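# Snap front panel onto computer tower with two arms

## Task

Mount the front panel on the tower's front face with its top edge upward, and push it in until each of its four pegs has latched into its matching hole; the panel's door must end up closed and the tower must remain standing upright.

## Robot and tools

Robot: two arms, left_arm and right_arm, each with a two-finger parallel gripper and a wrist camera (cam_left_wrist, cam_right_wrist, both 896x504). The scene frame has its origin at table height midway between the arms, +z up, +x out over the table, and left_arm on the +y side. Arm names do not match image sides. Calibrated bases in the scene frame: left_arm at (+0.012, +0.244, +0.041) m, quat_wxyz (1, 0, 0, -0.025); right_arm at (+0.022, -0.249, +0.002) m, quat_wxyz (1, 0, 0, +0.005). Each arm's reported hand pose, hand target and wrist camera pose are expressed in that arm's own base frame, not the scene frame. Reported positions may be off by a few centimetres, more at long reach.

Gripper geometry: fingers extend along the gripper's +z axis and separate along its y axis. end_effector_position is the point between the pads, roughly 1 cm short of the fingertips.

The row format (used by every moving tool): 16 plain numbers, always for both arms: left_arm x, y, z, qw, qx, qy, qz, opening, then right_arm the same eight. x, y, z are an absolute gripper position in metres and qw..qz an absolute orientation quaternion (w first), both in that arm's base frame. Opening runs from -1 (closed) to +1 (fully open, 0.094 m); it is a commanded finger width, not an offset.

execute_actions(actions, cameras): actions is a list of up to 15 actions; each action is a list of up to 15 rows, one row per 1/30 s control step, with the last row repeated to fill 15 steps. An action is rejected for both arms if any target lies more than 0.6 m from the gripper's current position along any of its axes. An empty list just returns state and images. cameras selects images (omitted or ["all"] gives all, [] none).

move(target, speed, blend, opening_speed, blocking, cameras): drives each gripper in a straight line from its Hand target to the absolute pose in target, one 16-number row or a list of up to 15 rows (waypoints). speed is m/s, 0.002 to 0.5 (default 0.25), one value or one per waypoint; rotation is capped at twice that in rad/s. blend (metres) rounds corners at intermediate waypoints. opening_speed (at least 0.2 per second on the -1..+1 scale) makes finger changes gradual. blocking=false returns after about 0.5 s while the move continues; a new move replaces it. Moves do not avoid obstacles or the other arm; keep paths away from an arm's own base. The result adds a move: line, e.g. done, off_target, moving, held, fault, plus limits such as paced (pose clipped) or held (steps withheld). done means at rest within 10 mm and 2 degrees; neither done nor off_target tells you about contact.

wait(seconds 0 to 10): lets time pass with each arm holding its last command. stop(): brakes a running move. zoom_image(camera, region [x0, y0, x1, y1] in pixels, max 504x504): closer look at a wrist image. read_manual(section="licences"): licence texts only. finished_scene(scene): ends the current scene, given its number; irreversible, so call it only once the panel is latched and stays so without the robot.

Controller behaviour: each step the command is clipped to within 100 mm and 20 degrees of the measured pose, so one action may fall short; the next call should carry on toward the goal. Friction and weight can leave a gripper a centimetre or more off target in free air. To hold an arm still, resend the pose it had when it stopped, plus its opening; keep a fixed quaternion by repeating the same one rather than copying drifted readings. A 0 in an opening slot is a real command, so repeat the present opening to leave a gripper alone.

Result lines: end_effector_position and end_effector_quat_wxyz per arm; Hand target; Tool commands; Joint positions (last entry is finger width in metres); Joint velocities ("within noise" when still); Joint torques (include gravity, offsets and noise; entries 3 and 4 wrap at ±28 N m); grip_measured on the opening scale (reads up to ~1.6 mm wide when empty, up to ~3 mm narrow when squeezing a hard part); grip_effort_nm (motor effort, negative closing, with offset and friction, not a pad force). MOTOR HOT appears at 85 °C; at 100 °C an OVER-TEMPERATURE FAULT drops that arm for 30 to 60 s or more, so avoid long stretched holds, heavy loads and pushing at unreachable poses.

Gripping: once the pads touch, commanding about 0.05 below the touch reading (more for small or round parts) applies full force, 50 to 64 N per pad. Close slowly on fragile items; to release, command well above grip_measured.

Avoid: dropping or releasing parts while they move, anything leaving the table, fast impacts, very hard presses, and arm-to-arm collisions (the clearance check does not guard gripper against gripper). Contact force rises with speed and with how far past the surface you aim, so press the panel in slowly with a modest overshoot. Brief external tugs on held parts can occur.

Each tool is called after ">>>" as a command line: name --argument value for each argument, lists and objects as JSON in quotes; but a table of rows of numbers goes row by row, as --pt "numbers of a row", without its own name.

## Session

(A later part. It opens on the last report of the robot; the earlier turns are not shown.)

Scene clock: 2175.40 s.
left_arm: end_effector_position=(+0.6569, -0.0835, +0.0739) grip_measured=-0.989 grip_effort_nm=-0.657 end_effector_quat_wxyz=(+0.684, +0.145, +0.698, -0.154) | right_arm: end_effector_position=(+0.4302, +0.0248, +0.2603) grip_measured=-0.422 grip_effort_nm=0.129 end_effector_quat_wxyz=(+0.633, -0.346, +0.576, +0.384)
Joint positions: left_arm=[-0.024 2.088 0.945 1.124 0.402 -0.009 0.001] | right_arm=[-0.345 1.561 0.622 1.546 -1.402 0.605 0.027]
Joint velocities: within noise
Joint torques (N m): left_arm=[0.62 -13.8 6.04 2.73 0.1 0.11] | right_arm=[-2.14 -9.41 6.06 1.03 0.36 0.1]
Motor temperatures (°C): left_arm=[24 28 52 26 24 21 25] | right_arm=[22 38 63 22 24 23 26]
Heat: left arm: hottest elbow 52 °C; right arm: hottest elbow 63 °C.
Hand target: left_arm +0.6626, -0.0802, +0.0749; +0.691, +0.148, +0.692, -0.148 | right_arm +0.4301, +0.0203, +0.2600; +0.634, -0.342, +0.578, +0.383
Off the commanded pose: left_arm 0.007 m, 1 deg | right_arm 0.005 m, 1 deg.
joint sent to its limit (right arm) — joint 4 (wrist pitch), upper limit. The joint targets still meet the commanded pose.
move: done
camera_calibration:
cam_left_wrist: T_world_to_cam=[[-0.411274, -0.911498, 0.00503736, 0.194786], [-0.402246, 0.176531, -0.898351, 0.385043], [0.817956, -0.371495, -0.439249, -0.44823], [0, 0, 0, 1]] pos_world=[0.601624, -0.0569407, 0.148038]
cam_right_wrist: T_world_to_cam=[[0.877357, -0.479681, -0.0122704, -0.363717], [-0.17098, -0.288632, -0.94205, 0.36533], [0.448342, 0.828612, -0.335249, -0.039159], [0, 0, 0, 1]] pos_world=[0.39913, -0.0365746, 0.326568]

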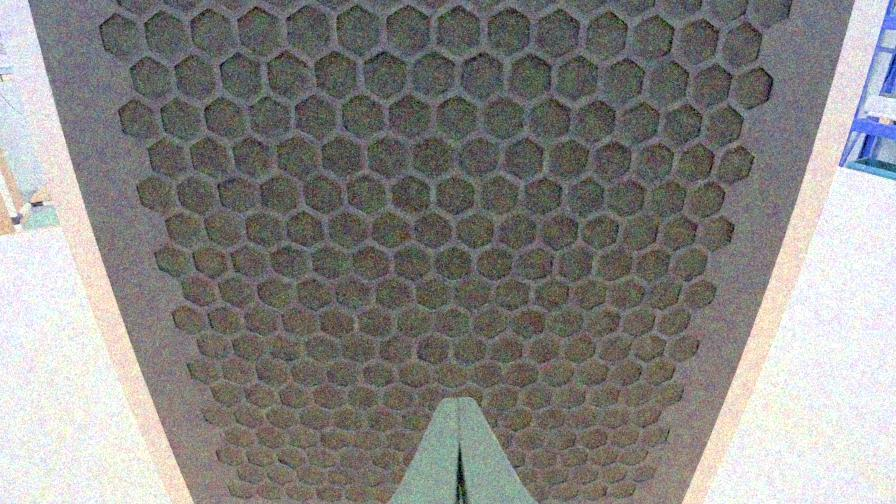

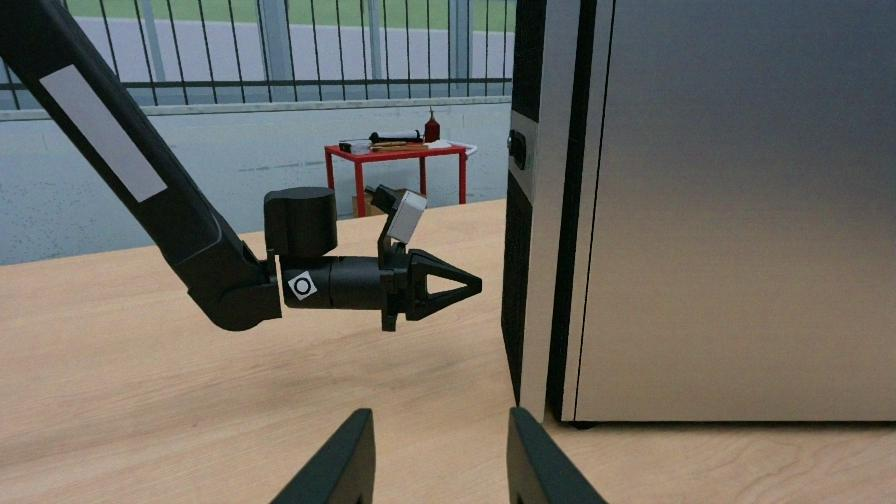

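>>> zoom_image --camera "cam_right_wrist" --region '[490, 0, 640, 220]'

>>> zoom_image --camera "cam_right_wrist" --region '[470, 220, 640, 440]'

Scaled by 2.291 from the camera's 896x504 image, which has a finer 1280x720 frame.

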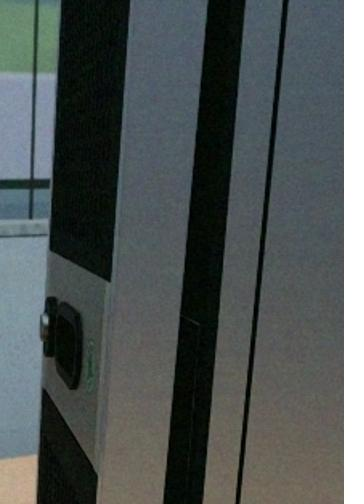

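Scaled by 2.291 from the camera's 896x504 image, which has a finer 1280x720 frame.

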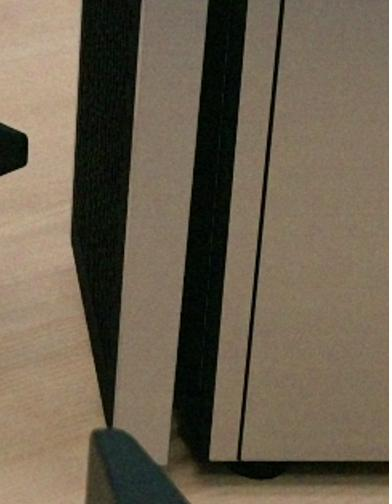

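>>> move --pt "0.6675 -0.0823 0.045 0.6914 0.14822 0.6914 -0.14822 -1 0.43 0.02 0.26 0.6354 -0.3423 0.5718 0.3874 -0.42" --pt "0.7075 -0.1003 0.045 0.6914 0.14822 0.6914 -0.14822 -1 0.43 0.02 0.26 0.6354 -0.3423 0.5718 0.3874 -0.42" --speed '[0.08, 0.035]' --blend 0.008

Scene clock: 2197.57 s.
left_arm: end_effector_position=(+0.6950, -0.0928, +0.0535) grip_measured=-0.989 grip_effort_nm=-0.652 end_effector_quat_wxyz=(+0.693, +0.143, +0.691, -0.149) | right_arm: end_effector_position=(+0.4302, +0.0248, +0.2603) grip_measured=-0.422 grip_effort_nm=0.125 end_effector_quat_wxyz=(+0.633, -0.346, +0.577, +0.384)
Joint positions: left_arm=[-0.043 2.199 1.074 1.131 0.373 -0.009 0.001] | right_arm=[-0.345 1.561 0.622 1.546 -1.402 0.606 0.027]
Joint velocities: within noise
Joint torques (N m): left_arm=[-0.79 -13.98 7.98 1.62 -0.17 0.1] | right_arm=[-2.08 -10.34 5.91 1.1 0.38 0.1]
Motor temperatures (°C): left_arm=[24 28 48 26 24 21 25] | right_arm=[22 37 59 22 24 23 26]
Heat: left arm: hottest elbow 48 °C; right arm: hottest elbow 59 °C.
Hand target: left_arm +0.7064, -0.1002, +0.0452; +0.691, +0.148, +0.691, -0.148 | right_arm +0.4301, +0.0203, +0.2600; +0.634, -0.342, +0.579, +0.383
Off the commanded pose: left_arm 0.017 m, 1 deg | right_arm 0.005 m, 1 deg.
joint sent to its limit (right arm) — joint 4 (wrist pitch), upper limit. The joint targets still meet the commanded pose.
move: off_target (left_arm)
camera_calibration:
cam_left_wrist: T_world_to_cam=[[-0.40187, -0.915686, -0.00446317, 0.195617], [-0.381651, 0.171923, -0.908177, 0.369394], [0.832372, -0.363266, -0.418563, -0.502209], [0, 0, 0, 1]] pos_world=[0.637617, -0.0668186, 0.126142]
cam_right_wrist: T_world_to_cam=[[0.877384, -0.479613, -0.0130297, -0.363532], [-0.171592, -0.288311, -0.942036, 0.365582], [0.448056, 0.828763, -0.335257, -0.0390377], [0, 0, 0, 1]] pos_world=[0.399179, -0.0366003, 0.326567]

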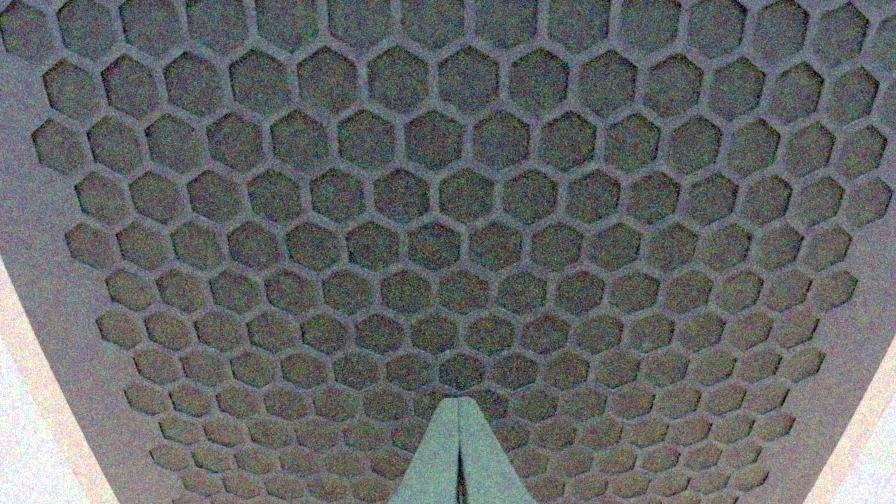

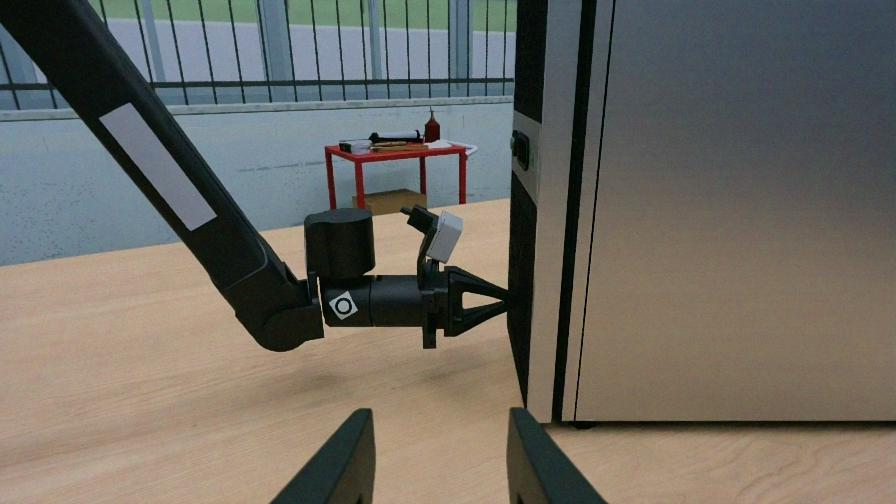

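>>> zoom_image --camera "cam_right_wrist" --region '[490, 0, 640, 220]'

>>> zoom_image --camera "cam_right_wrist" --region '[470, 220, 640, 440]'

Scaled by 2.291 from the camera's 896x504 image, which has a finer 1280x720 frame.

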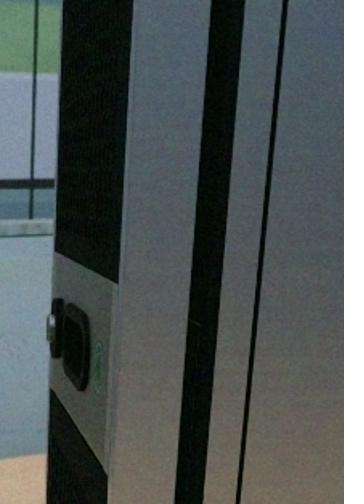

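Scaled by 2.291 from the camera's 896x504 image, which has a finer 1280x720 frame.

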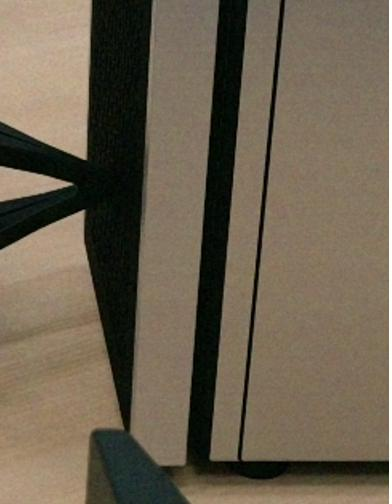

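>>> move --target '[0.7235, -0.1074, 0.045, 0.6914, 0.14822, 0.6914, -0.14822, -1, 0.43, 0.02, 0.26, 0.6354, -0.3423, 0.5718, 0.3874, -0.42]' --speed 0.035 --cameras '["cam_right_wrist"]'

>>> zoom_image --camera "cam_right_wrist" --region '[470, 220, 640, 440]'

Scene clock: 2211.70 s.
left_arm: end_effector_position=(+0.7003, -0.0936, +0.0522) grip_measured=-0.989 grip_effort_nm=-0.647 end_effector_quat_wxyz=(+0.692, +0.142, +0.692, -0.148) | right_arm: end_effector_position=(+0.4302, +0.0248, +0.2603) grip_measured=-0.422 grip_effort_nm=0.125 end_effector_quat_wxyz=(+0.633, -0.346, +0.577, +0.384)
Joint positions: left_arm=[-0.045 2.206 1.091 1.116 0.368 -0.009 0.001] | right_arm=[-0.345 1.561 0.622 1.546 -1.402 0.606 0.027]
Joint velocities: within noise
Joint torques (N m): left_arm=[-1.26 -13.22 10.3 0.92 -0.45 0.11] | right_arm=[-2.08 -9.93 6.04 1.17 0.36 0.05]
Motor temperatures (°C): left_arm=[24 28 47 26 24 21 25] | right_arm=[22 36 57 22 24 23 26]
Heat: left arm: hottest elbow 47 °C; right arm: hottest elbow 57 °C.
Hand target: left_arm +0.7205, -0.1072, +0.0456; +0.691, +0.148, +0.691, -0.148 | right_arm +0.4301, +0.0203, +0.2600; +0.634, -0.342, +0.578, +0.383
Off the commanded pose: left_arm 0.028 m, 1 deg | right_arm 0.005 m, 1 deg.
joint sent to its limit (right arm) — joint 4 (wrist pitch), upper limit. The joint targets still meet the commanded pose.
move: off_target (left_arm)
camera_calibration:
cam_right_wrist: T_world_to_cam=[[0.877384, -0.479613, -0.0130297, -0.363532], [-0.171592, -0.288311, -0.942036, 0.365582], [0.448056, 0.828763, -0.335257, -0.0390377], [0, 0, 0, 1]] pos_world=[0.399179, -0.0366003, 0.326567]
Images, in order (width x height): cam_right_wrist 896x504.

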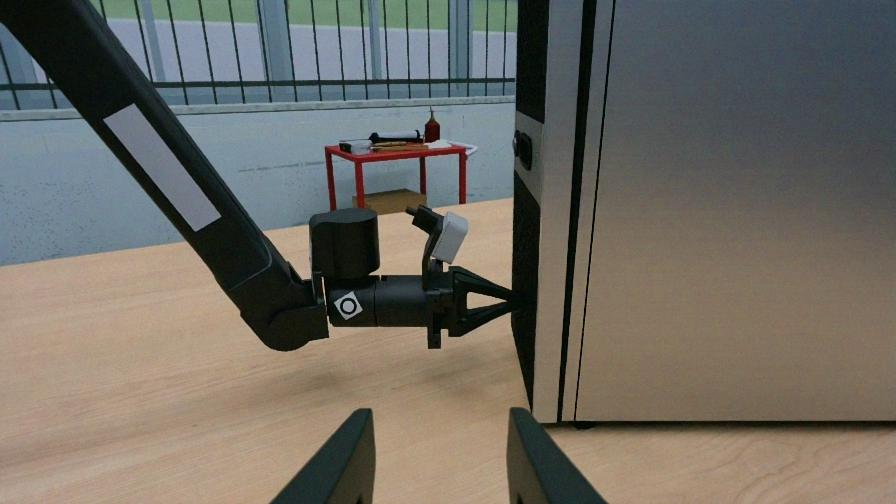

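Scaled by 2.291 from the camera's 896x504 image, which has a finer 1280x720 frame.

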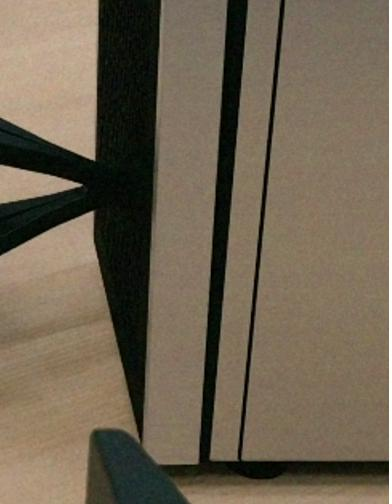

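>>> move --pt "0.6690 -0.0829 0.045 0.6914 0.14822 0.6914 -0.14822 -1 0.43 0.02 0.26 0.6354 -0.3423 0.5718 0.3874 -0.42" --pt "0.6690 -0.0829 0.40 0.6914 0.14822 0.6914 -0.14822 -1 0.43 0.02 0.26 0.6354 -0.3423 0.5718 0.3874 -0.42" --pt "0.7265 -0.1088 0.40 0.6914 0.14822 0.6914 -0.14822 -1 0.43 0.02 0.26 0.6354 -0.3423 0.5718 0.3874 -0.42" --speed '[0.08, 0.2, 0.035]' --blend '[0.015, 0.012, 0]'

>>> zoom_image --camera "cam_right_wrist" --region '[490, 0, 640, 220]'

>>> zoom_image --camera "cam_right_wrist" --region '[470, 220, 640, 440]'

Scene clock: 2232.43 s.
left_arm: end_effector_position=(+0.7021, -0.0973, +0.3893) grip_measured=-0.989 grip_effort_nm=-0.647 end_effector_quat_wxyz=(+0.684, +0.142, +0.699, -0.150) | right_arm: end_effector_position=(+0.4302, +0.0248, +0.2603) grip_measured=-0.422 grip_effort_nm=0.115 end_effector_quat_wxyz=(+0.633, -0.346, +0.577, +0.384)
Joint positions: left_arm=[-0.05 1.614 1.317 0.277 0.365 -0.009 0.001] | right_arm=[-0.345 1.561 0.622 1.546 -1.402 0.606 0.027]
Joint velocities: within noise
Joint torques (N m): left_arm=[-1.38 -9.88 14.87 1.89 -0.44 0.11] | right_arm=[-1.85 -9.76 6.12 1.03 0.35 0.05]
Motor temperatures (°C): left_arm=[24 29 47 26 24 21 25] | right_arm=[22 35 55 22 24 23 26]
Heat: left arm: hottest elbow 47 °C; right arm: hottest elbow 55 °C.
Hand target: left_arm +0.7234, -0.1085, +0.3991; +0.692, +0.148, +0.691, -0.148 | right_arm +0.4301, +0.0203, +0.2600; +0.634, -0.342, +0.578, +0.383
Off the commanded pose: left_arm 0.029 m, 1 deg | right_arm 0.005 m, 1 deg.
joint sent to its limit (right arm) — joint 4 (wrist pitch), upper limit. The joint targets still meet the commanded pose.
move: off_target (left_arm)
camera_calibration:
cam_left_wrist: T_world_to_cam=[[-0.401518, -0.915839, 0.00465249, 0.192118], [-0.404771, 0.172896, -0.897924, 0.690168], [0.82155, -0.362416, -0.440126, -0.353077], [0, 0, 0, 1]] pos_world=[0.646569, -0.0713389, 0.463426]
cam_right_wrist: T_world_to_cam=[[0.877384, -0.479613, -0.0130297, -0.363532], [-0.171592, -0.288311, -0.942036, 0.365582], [0.448056, 0.828763, -0.335257, -0.0390377], [0, 0, 0, 1]] pos_world=[0.399179, -0.0366003, 0.326567]

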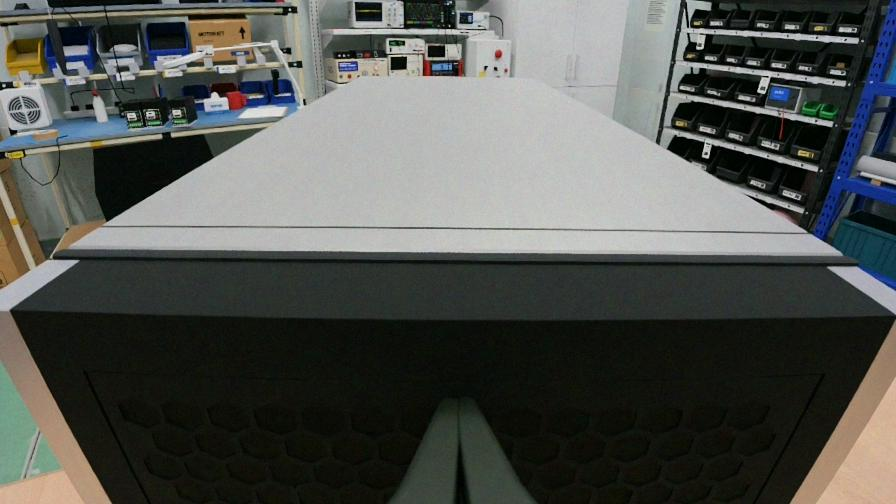

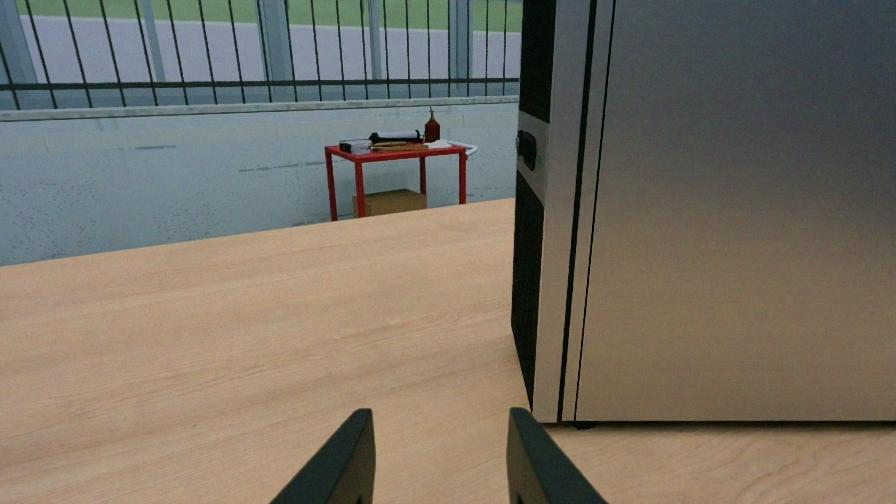

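Scaled by 2.291 from the camera's 896x504 image, which has a finer 1280x720 frame.

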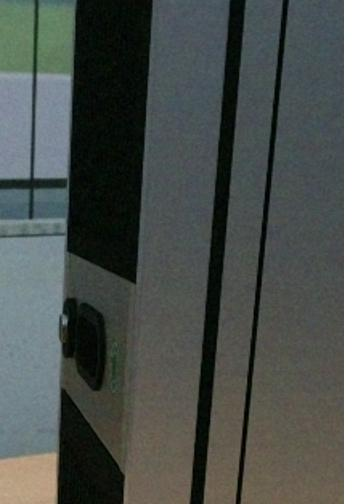

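Scaled by 2.291 from the camera's 896x504 image, which has a finer 1280x720 frame.

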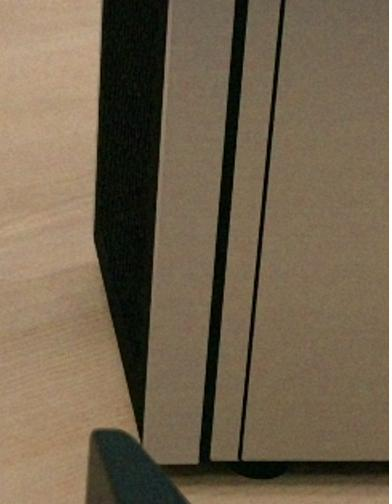

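>>> zoom_image --camera "cam_left_wrist" --region '[0, 200, 300, 330]'

>>> zoom_image --camera "cam_left_wrist" --region '[596, 200, 896, 330]'

Scaled by 1.680 from the camera's 896x504 image, which has a finer 1280x720 frame.

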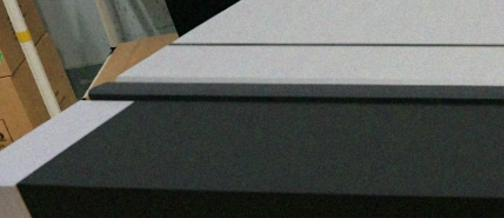

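Scaled by 1.680 from the camera's 896x504 image, which has a finer 1280x720 frame.

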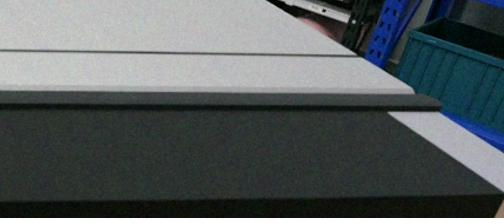

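>>> move --target '[0.7375, -0.1137, 0.402, 0.6914, 0.14822, 0.6914, -0.14822, -1, 0.43, 0.02, 0.26, 0.6354, -0.3423, 0.5718, 0.3874, -0.42]' --speed 0.035 --cameras '["cam_right_wrist", "cam_left_wrist"]'

>>> zoom_image --camera "cam_left_wrist" --region '[0, 200, 300, 330]'

>>> zoom_image --camera "cam_right_wrist" --region '[490, 0, 640, 220]'

Scene clock: 2256.83 s.
left_arm: end_effector_position=(+0.7026, -0.0975, +0.3893) grip_measured=-0.989 grip_effort_nm=-0.647 end_effector_quat_wxyz=(+0.681, +0.142, +0.702, -0.151) | right_arm: end_effector_position=(+0.4302, +0.0248, +0.2603) grip_measured=-0.422 grip_effort_nm=0.125 end_effector_quat_wxyz=(+0.633, -0.346, +0.577, +0.384)
Joint positions: left_arm=[-0.05 1.614 1.323 0.263 0.366 -0.009 0.001] | right_arm=[-0.345 1.561 0.622 1.546 -1.402 0.606 0.027]
Joint velocities: within noise
Joint torques (N m): left_arm=[-1.85 -8.18 16.66 2.22 -0.81 0.11] | right_arm=[-1.85 -10.23 6.13 1.13 0.38 0.03]
Motor temperatures (°C): left_arm=[24 28 49 26 24 21 26] | right_arm=[22 35 53 22 24 23 25]
Heat: left arm: hottest elbow 49 °C; right arm: hottest elbow 53 °C.
Hand target: left_arm +0.7317, -0.1132, +0.4004; +0.692, +0.148, +0.691, -0.148 | right_arm +0.4301, +0.0203, +0.2600; +0.634, -0.342, +0.578, +0.383
Off the commanded pose: left_arm 0.041 m, 2 deg | right_arm 0.005 m, 1 deg.
joint sent to its limit (right arm) — joint 4 (wrist pitch), upper limit. The joint targets still meet the commanded pose.
move: off_target (left_arm)
camera_calibration:
cam_left_wrist: T_world_to_cam=[[-0.402511, -0.915382, 0.00779733, 0.191646], [-0.412426, 0.173734, -0.894271, 0.694478], [0.817245, -0.36317, -0.447458, -0.347744], [0, 0, 0, 1]] pos_world=[0.647752, -0.0715157, 0.463957]
cam_right_wrist: T_world_to_cam=[[0.877384, -0.479613, -0.0130297, -0.363532], [-0.171592, -0.288311, -0.942036, 0.365582], [0.448056, 0.828763, -0.335257, -0.0390377], [0, 0, 0, 1]] pos_world=[0.399179, -0.0366003, 0.326567]

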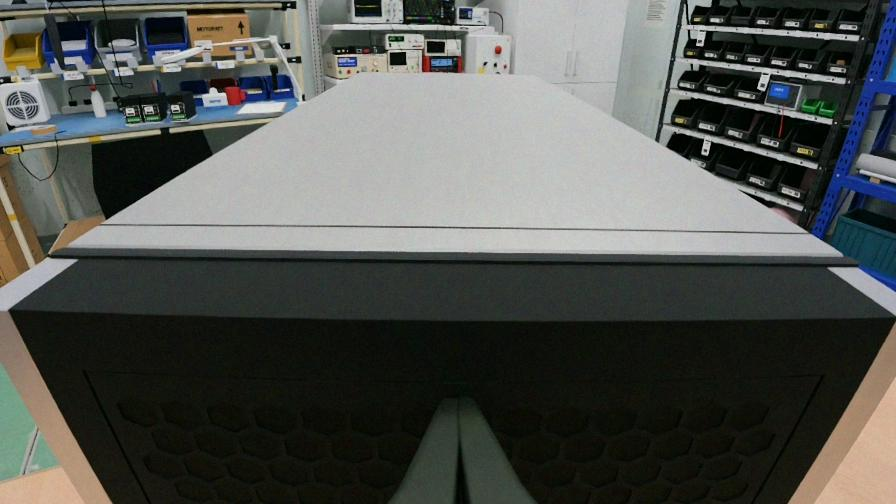

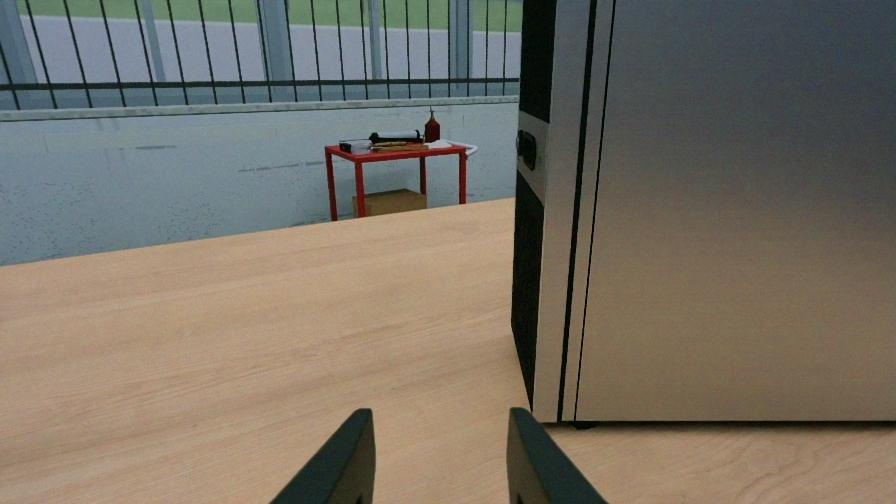

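Scaled by 1.680 from the camera's 896x504 image, which has a finer 1280x720 frame.

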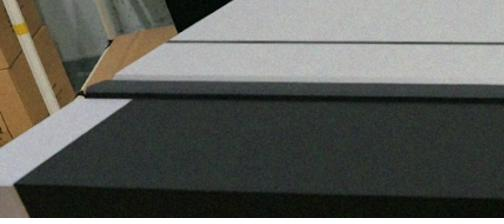

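Scaled by 2.291 from the camera's 896x504 image, which has a finer 1280x720 frame.

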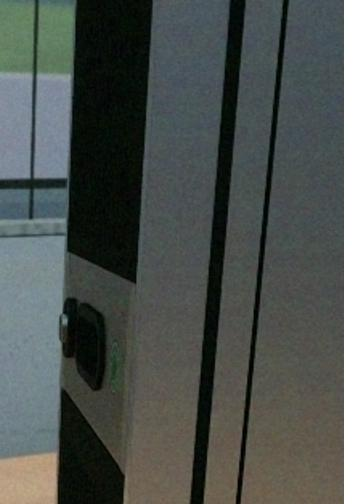

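>>> move --pt "0.6820 -0.0888 0.402 0.6914 0.14822 0.6914 -0.14822 -1 0.43 0.02 0.26 0.6354 -0.3423 0.5718 0.3874 -0.42" --pt "0.7168 -0.0113 0.402 0.6914 0.14822 0.6914 -0.14822 -1 0.43 0.02 0.26 0.6354 -0.3423 0.5718 0.3874 -0.42" --pt "0.7723 -0.0362 0.402 0.6914 0.14822 0.6914 -0.14822 -1 0.43 0.02 0.26 0.6354 -0.3423 0.5718 0.3874 -0.42" --speed '[0.08, 0.15, 0.035]' --blend '[0.01, 0.01, 0]'

>>> zoom_image --camera "cam_right_wrist" --region '[490, 0, 640, 220]'

>>> zoom_image --camera "cam_left_wrist" --region '[200, 200, 500, 330]'

Scene clock: 2274.50 s.
left_arm: end_effector_position=(+0.7359, -0.0215, +0.3919) grip_measured=-0.989 grip_effort_nm=-0.642 end_effector_quat_wxyz=(+0.680, +0.140, +0.703, -0.153) | right_arm: end_effector_position=(+0.4302, +0.0248, +0.2603) grip_measured=-0.422 grip_effort_nm=0.120 end_effector_quat_wxyz=(+0.633, -0.346, +0.577, +0.384)
Joint positions: left_arm=[0.084 1.699 1.439 0.228 0.502 -0.009 0.001] | right_arm=[-0.345 1.561 0.622 1.546 -1.402 0.606 0.027]
Joint velocities: within noise
Joint torques (N m): left_arm=[-2.02 -9.52 16.66 2.28 -1.06 0.11] | right_arm=[-2.08 -9.88 6.09 1.06 0.36 0.11]
Motor temperatures (°C): left_arm=[24 28 52 26 25 21 26] | right_arm=[22 35 53 22 24 23 25]
Heat: left arm: hottest elbow 52 °C; right arm: hottest elbow 53 °C.
Hand target: left_arm +0.7661, -0.0364, +0.4003; +0.692, +0.148, +0.691, -0.148 | right_arm +0.4301, +0.0203, +0.2600; +0.634, -0.342, +0.578, +0.383
Off the commanded pose: left_arm 0.041 m, 2 deg | right_arm 0.005 m, 1 deg.
joint sent to its limit (right arm) — joint 4 (wrist pitch), upper limit. The joint targets still meet the commanded pose.
move: off_target (left_arm)
camera_calibration:
cam_left_wrist: T_world_to_cam=[[-0.40382, -0.914749, 0.0127875, 0.273556], [-0.414834, 0.170637, -0.893754, 0.698845], [0.815378, -0.366221, -0.448376, -0.344532], [0, 0, 0, 1]] pos_world=[0.681296, 0.0048116, 0.466617]
cam_right_wrist: T_world_to_cam=[[0.877384, -0.479613, -0.0130297, -0.363532], [-0.171592, -0.288311, -0.942036, 0.365582], [0.448056, 0.828763, -0.335257, -0.0390377], [0, 0, 0, 1]] pos_world=[0.399179, -0.0366003, 0.326567]

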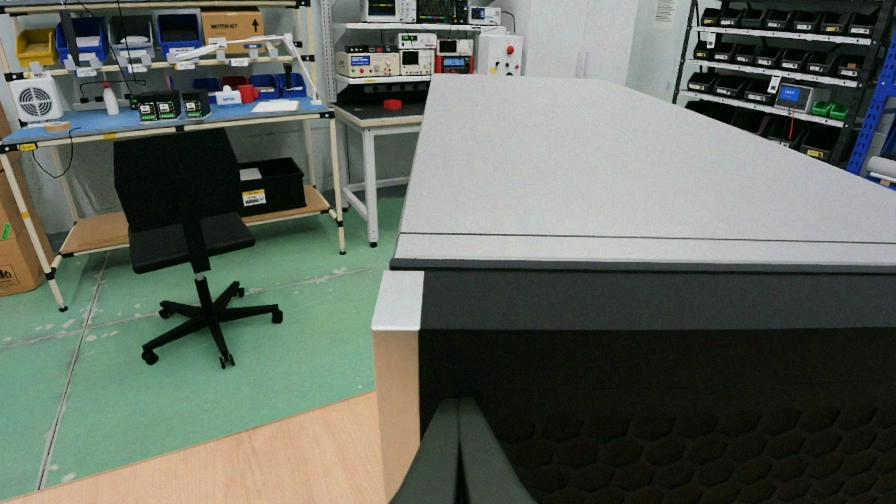

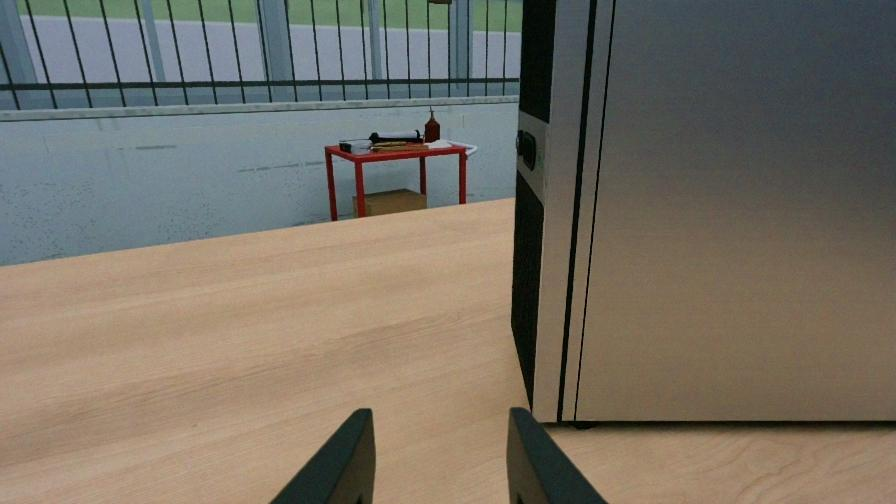

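Scaled by 2.291 from the camera's 896x504 image, which has a finer 1280x720 frame.

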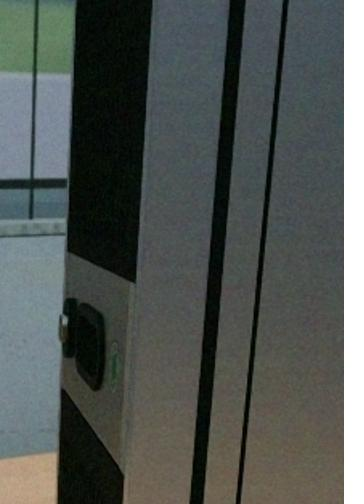

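Scaled by 1.680 from the camera's 896x504 image, which has a finer 1280x720 frame.

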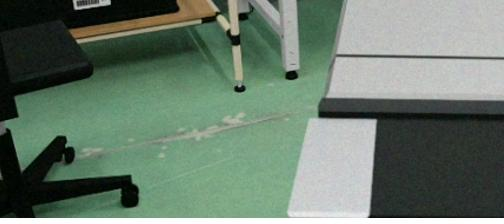

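>>> move --target '[0.7878, -0.0432, 0.402, 0.6914, 0.14822, 0.6914, -0.14822, -1, 0.43, 0.02, 0.26, 0.6354, -0.3423, 0.5718, 0.3874, -0.42]' --speed 0.035 --cameras '["cam_left_wrist", "cam_right_wrist"]'

>>> zoom_image --camera "cam_right_wrist" --region '[490, 0, 640, 220]'

>>> zoom_image --camera "cam_left_wrist" --region '[350, 220, 550, 340]'

Scene clock: 2298.07 s.
left_arm: end_effector_position=(+0.7510, -0.0080, +0.3930) grip_measured=-0.989 grip_effort_nm=-0.642 end_effector_quat_wxyz=(+0.683, +0.128, +0.706, -0.140) | right_arm: end_effector_position=(+0.4302, +0.0248, +0.2603) grip_measured=-0.422 grip_effort_nm=0.120 end_effector_quat_wxyz=(+0.633, -0.346, +0.577, +0.384)
Joint positions: left_arm=[0.095 1.731 1.486 0.213 0.476 -0.008 0.001] | right_arm=[-0.345 1.561 0.622 1.546 -1.402 0.606 0.027]
Joint velocities: within noise
Joint torques (N m): left_arm=[-4.01 -9.93 16.51 2.45 -0.43 0.1] | right_arm=[-1.9 -10.23 6.15 1.03 0.38 0.06]
Motor temperatures (°C): left_arm=[24 28 55 26 25 21 26] | right_arm=[22 34 52 22 24 23 25]
Heat: left arm: hottest elbow 55 °C; right arm: hottest elbow 52 °C.
Hand target: left_arm +0.7794, -0.0437, +0.4001; +0.692, +0.148, +0.691, -0.149 | right_arm +0.4301, +0.0203, +0.2600; +0.634, -0.342, +0.578, +0.383
Off the commanded pose: left_arm 0.052 m, 3 deg | right_arm 0.005 m, 1 deg.
joint sent to its limit (right arm) — joint 4 (wrist pitch), upper limit. The joint targets still meet the commanded pose.
move: off_target (left_arm)
camera_calibration:
cam_left_wrist: T_world_to_cam=[[-0.369358, -0.929207, 0.012191, 0.266287], [-0.42189, 0.155983, -0.893128, 0.70869], [0.828, -0.335027, -0.449637, -0.360104], [0, 0, 0, 1]] pos_world=[0.69551, 0.0162476, 0.467788]
cam_right_wrist: T_world_to_cam=[[0.877384, -0.479613, -0.0130297, -0.363532], [-0.171592, -0.288311, -0.942036, 0.365582], [0.448056, 0.828763, -0.335257, -0.0390377], [0, 0, 0, 1]] pos_world=[0.399179, -0.0366003, 0.326567]

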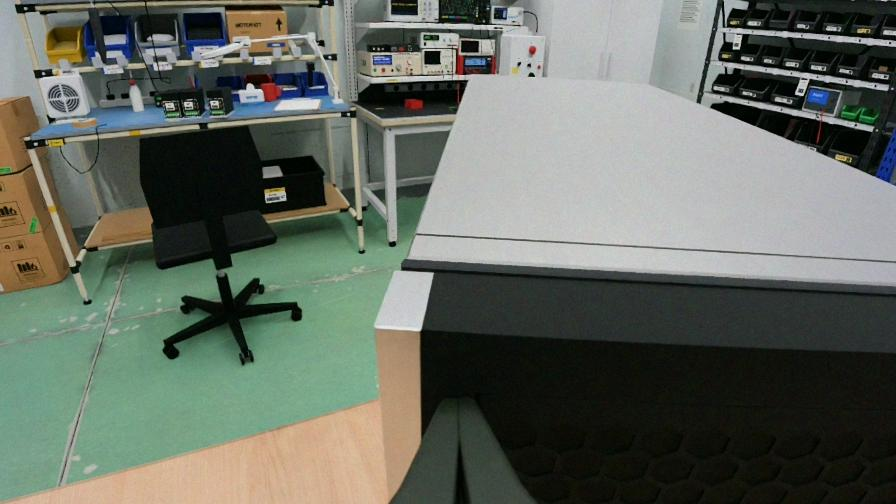

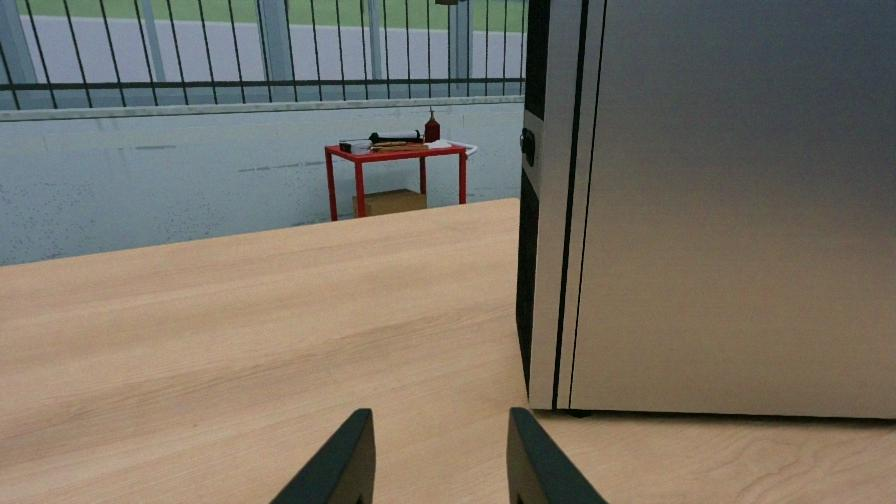

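Scaled by 2.291 from the camera's 896x504 image, which has a finer 1280x720 frame.

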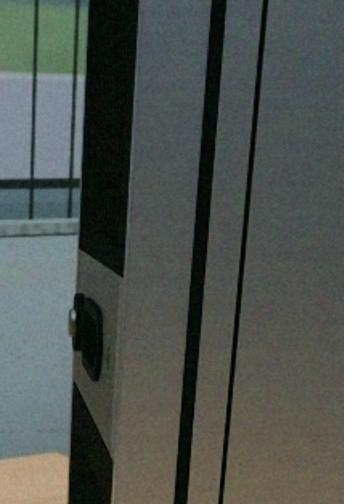

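Scaled by 2.520 from the camera's 896x504 image, which has a finer 1280x720 frame.

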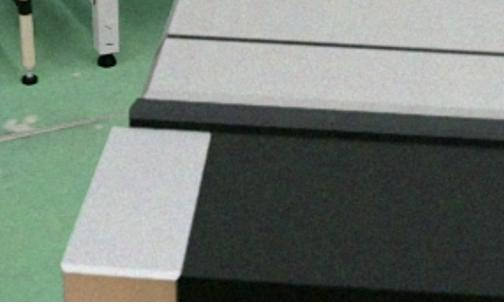

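>>> move --pt "0.690 0.005 0.402 0.6914 0.14822 0.6914 -0.14822 -1 0.43 0.02 0.26 0.6354 -0.3423 0.5718 0.3874 -0.42" --pt "0.712 0.004 0.465 0.45166 0.18442 0.86763 -0.096 -1 0.43 0.02 0.26 0.6354 -0.3423 0.5718 0.3874 -0.42" --speed '[0.1, 0.25]' --blend '[0.02, 0]'

>>> zoom_image --camera "cam_right_wrist" --region '[490, 0, 640, 220]'

>>> zoom_image --camera "cam_right_wrist" --region '[470, 220, 640, 440]'

Scene clock: 2343.90 s.
left_arm: end_effector_position=(+0.7024, +0.0072, +0.4589) grip_measured=-0.989 grip_effort_nm=-0.637 end_effector_quat_wxyz=(+0.447, +0.176, +0.871, -0.100) | right_arm: end_effector_position=(+0.4302, +0.0248, +0.2603) grip_measured=-0.422 grip_effort_nm=0.120 end_effector_quat_wxyz=(+0.633, -0.346, +0.577, +0.384)
Joint positions: left_arm=[0.112 1.752 2.058 -0.997 0.425 0.307 0.001] | right_arm=[-0.345 1.561 0.622 1.546 -1.402 0.606 0.027]
Joint velocities: within noise
Joint torques (N m): left_arm=[-0.44 -13.33 12.42 1.58 0.14 0.13] | right_arm=[-1.73 -9.64 6.08 1.13 0.38 0.08]
Motor temperatures (°C): left_arm=[24 28 58 26 25 21 26] | right_arm=[22 34 50 22 24 23 25]
Heat: left arm: hottest elbow 58 °C; right arm: hottest elbow 50 °C.
Hand target: left_arm +0.7114, +0.0039, +0.4648; +0.452, +0.184, +0.867, -0.096 | right_arm +0.4301, +0.0203, +0.2600; +0.634, -0.342, +0.578, +0.383
Off the commanded pose: left_arm 0.012 m, 1 deg | right_arm 0.005 m, 1 deg.
joint sent to its limit (right arm) — joint 4 (wrist pitch), upper limit. The joint targets still meet the commanded pose.
move: off_target (left_arm)
camera_calibration:
cam_left_wrist: T_world_to_cam=[[-0.399805, -0.916578, 0.00638861, 0.285556], [-0.799228, 0.345188, -0.492016, 0.824339], [0.448766, -0.201817, -0.870563, 0.173361], [0, 0, 0, 1]] pos_world=[0.695203, 0.0121694, 0.554685]
cam_right_wrist: T_world_to_cam=[[0.877384, -0.479613, -0.0130297, -0.363532], [-0.171592, -0.288311, -0.942036, 0.365582], [0.448056, 0.828763, -0.335257, -0.0390377], [0, 0, 0, 1]] pos_world=[0.399179, -0.0366003, 0.326567]

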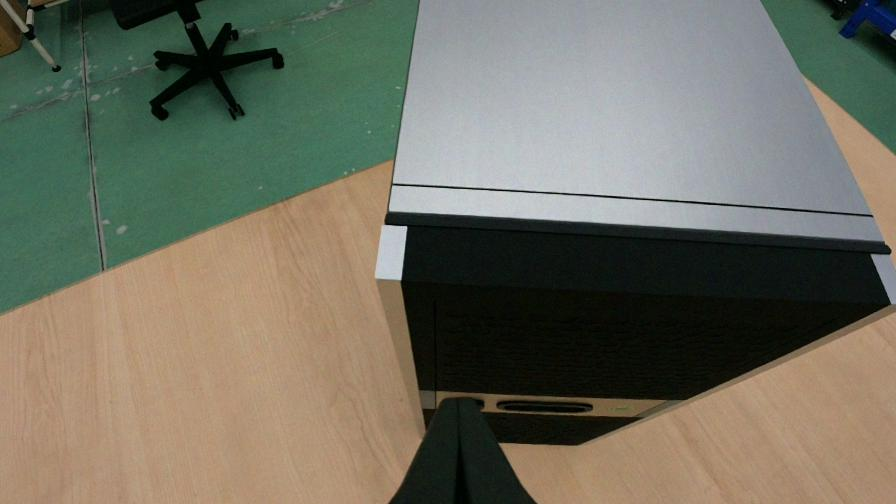

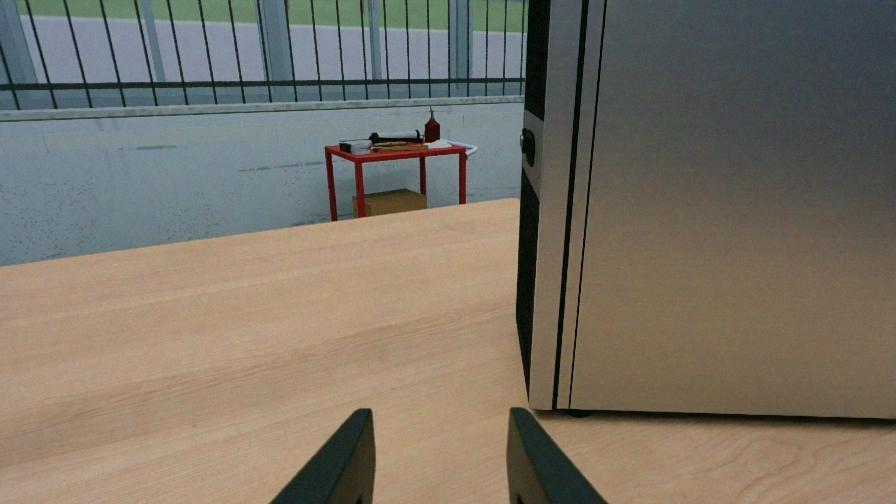

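Scaled by 2.291 from the camera's 896x504 image, which has a finer 1280x720 frame.

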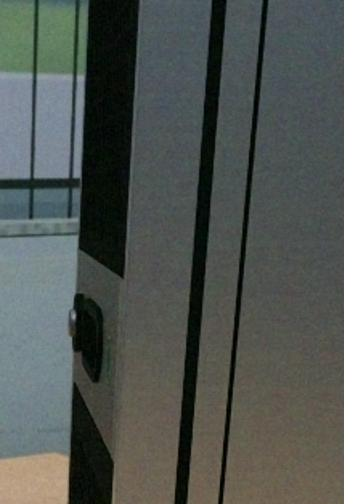

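Scaled by 2.291 from the camera's 896x504 image, which has a finer 1280x720 frame.

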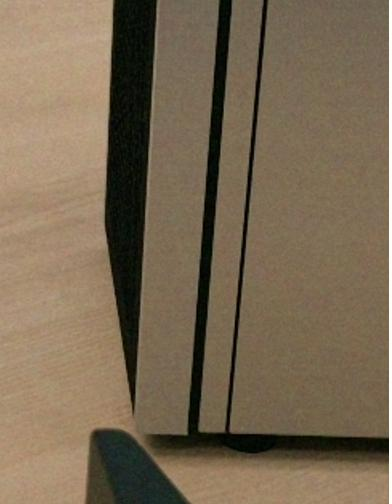

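>>> zoom_image --camera "cam_left_wrist" --region '[370, 170, 570, 300]'

>>> zoom_image --camera "cam_left_wrist" --region '[696, 190, 896, 320]'

Scaled by 2.520 from the camera's 896x504 image, which has a finer 1280x720 frame.

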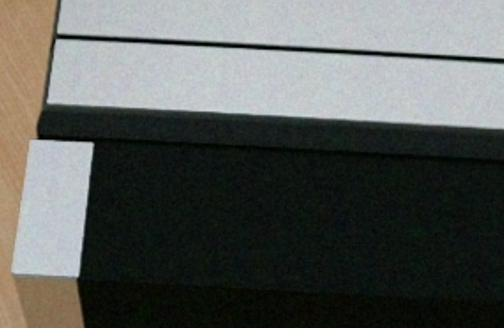

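Scaled by 2.520 from the camera's 896x504 image, which has a finer 1280x720 frame.

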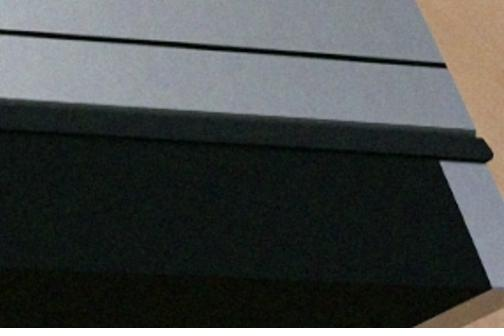

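>>> move --pt "0.58 0.10 0.44 0.6574 0.2909 0.6239 -0.3066 -1 0.43 0.02 0.26 0.6354 -0.3423 0.5718 0.3874 -0.42" --pt "0.62 0.14 0.23 0.6574 0.2909 0.6239 -0.3066 -1 0.43 0.02 0.26 0.6354 -0.3423 0.5718 0.3874 -0.42" --speed 0.25 --blend '[0.03, 0]' --cameras '["cam_left_wrist"]'

>>> zoom_image --camera "cam_left_wrist" --region '[420, 0, 720, 252]'

>>> zoom_image --camera "cam_left_wrist" --region '[420, 252, 720, 504]'

Scene clock: 2442.30 s.
left_arm: end_effector_position=(+0.6159, +0.1341, +0.2389) grip_measured=-0.989 grip_effort_nm=-0.637 end_effector_quat_wxyz=(+0.658, +0.298, +0.622, -0.304) | right_arm: end_effector_position=(+0.4302, +0.0248, +0.2603) grip_measured=-0.422 grip_effort_nm=0.125 end_effector_quat_wxyz=(+0.633, -0.346, +0.577, +0.384)
Joint positions: left_arm=[0.485 1.912 1.193 0.956 1.358 -0.219 0.001] | right_arm=[-0.345 1.561 0.622 1.546 -1.402 0.606 0.027]
Joint velocities: within noise
Joint torques (N m): left_arm=[0.5 -13.63 7.8 2.04 -0.3 -0.08] | right_arm=[-1.67 -9.93 6 0.96 0.37 0.09]
Motor temperatures (°C): left_arm=[24 30 52 26 25 21 26] | right_arm=[22 34 49 22 24 23 25]
Heat: left arm: hottest elbow 52 °C; right arm: hottest elbow 49 °C.
Hand target: left_arm +0.6196, +0.1397, +0.2299; +0.657, +0.291, +0.625, -0.306 | right_arm +0.4301, +0.0203, +0.2600; +0.634, -0.342, +0.578, +0.383
Off the commanded pose: left_arm 0.011 m, 1 deg | right_arm 0.005 m, 1 deg.
joint sent to its limit (right arm) — joint 4 (wrist pitch), upper limit. The joint targets still meet the commanded pose.
move: off_target (left_arm)
camera_calibration:
cam_left_wrist: T_world_to_cam=[[-0.767912, -0.640098, -0.0241827, 0.565644], [-0.224791, 0.304645, -0.925559, 0.358387], [0.599816, -0.705312, -0.377829, -0.0969513], [0, 0, 0, 1]] pos_world=[0.573081, 0.184506, 0.308756]
Images, in order (width x height): cam_left_wrist 896x504.

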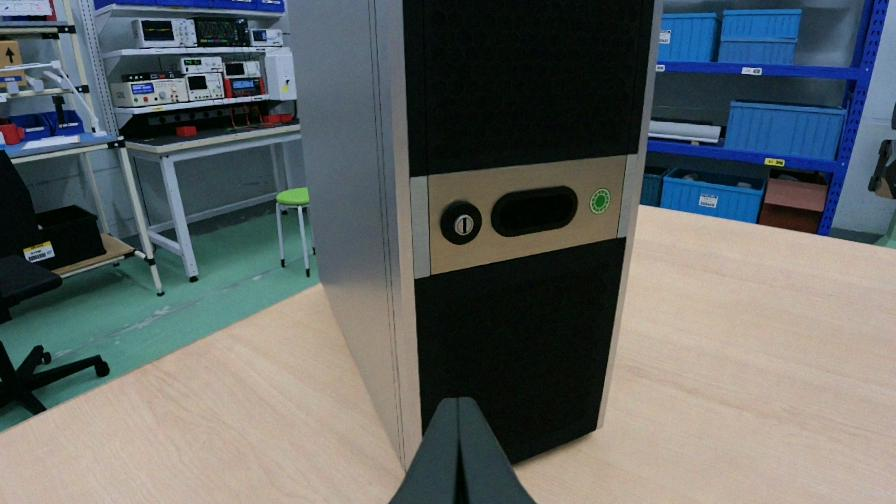

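Scaled by 1.680 from the camera's 896x504 image, which has a finer 1280x720 frame.

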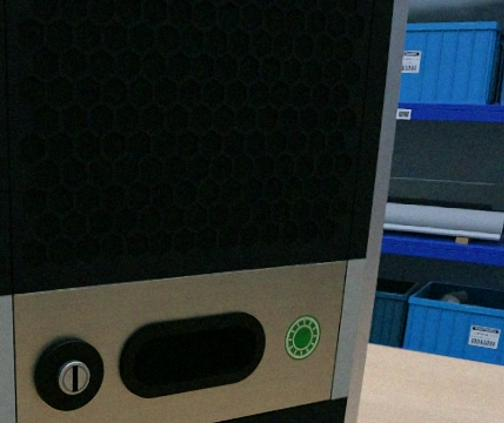

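Scaled by 1.680 from the camera's 896x504 image, which has a finer 1280x720 frame.

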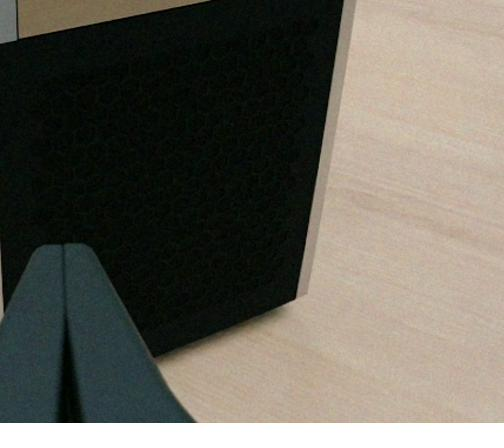

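>>> zoom_image --camera "cam_left_wrist" --region '[340, 0, 460, 160]'

>>> zoom_image --camera "cam_left_wrist" --region '[350, 320, 470, 480]'

Scaled by 3.150 from the camera's 896x504 image, which has a finer 1280x720 frame.

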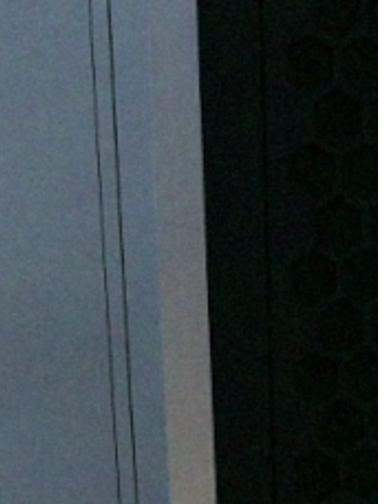

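Scaled by 3.150 from the camera's 896x504 image, which has a finer 1280x720 frame.

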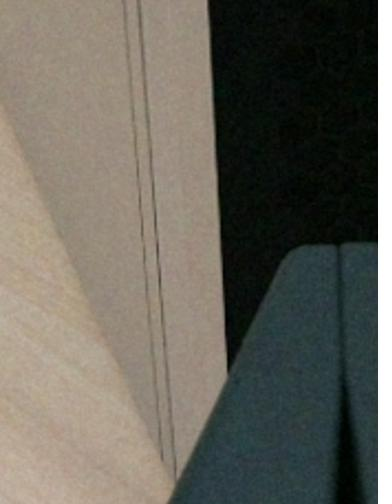

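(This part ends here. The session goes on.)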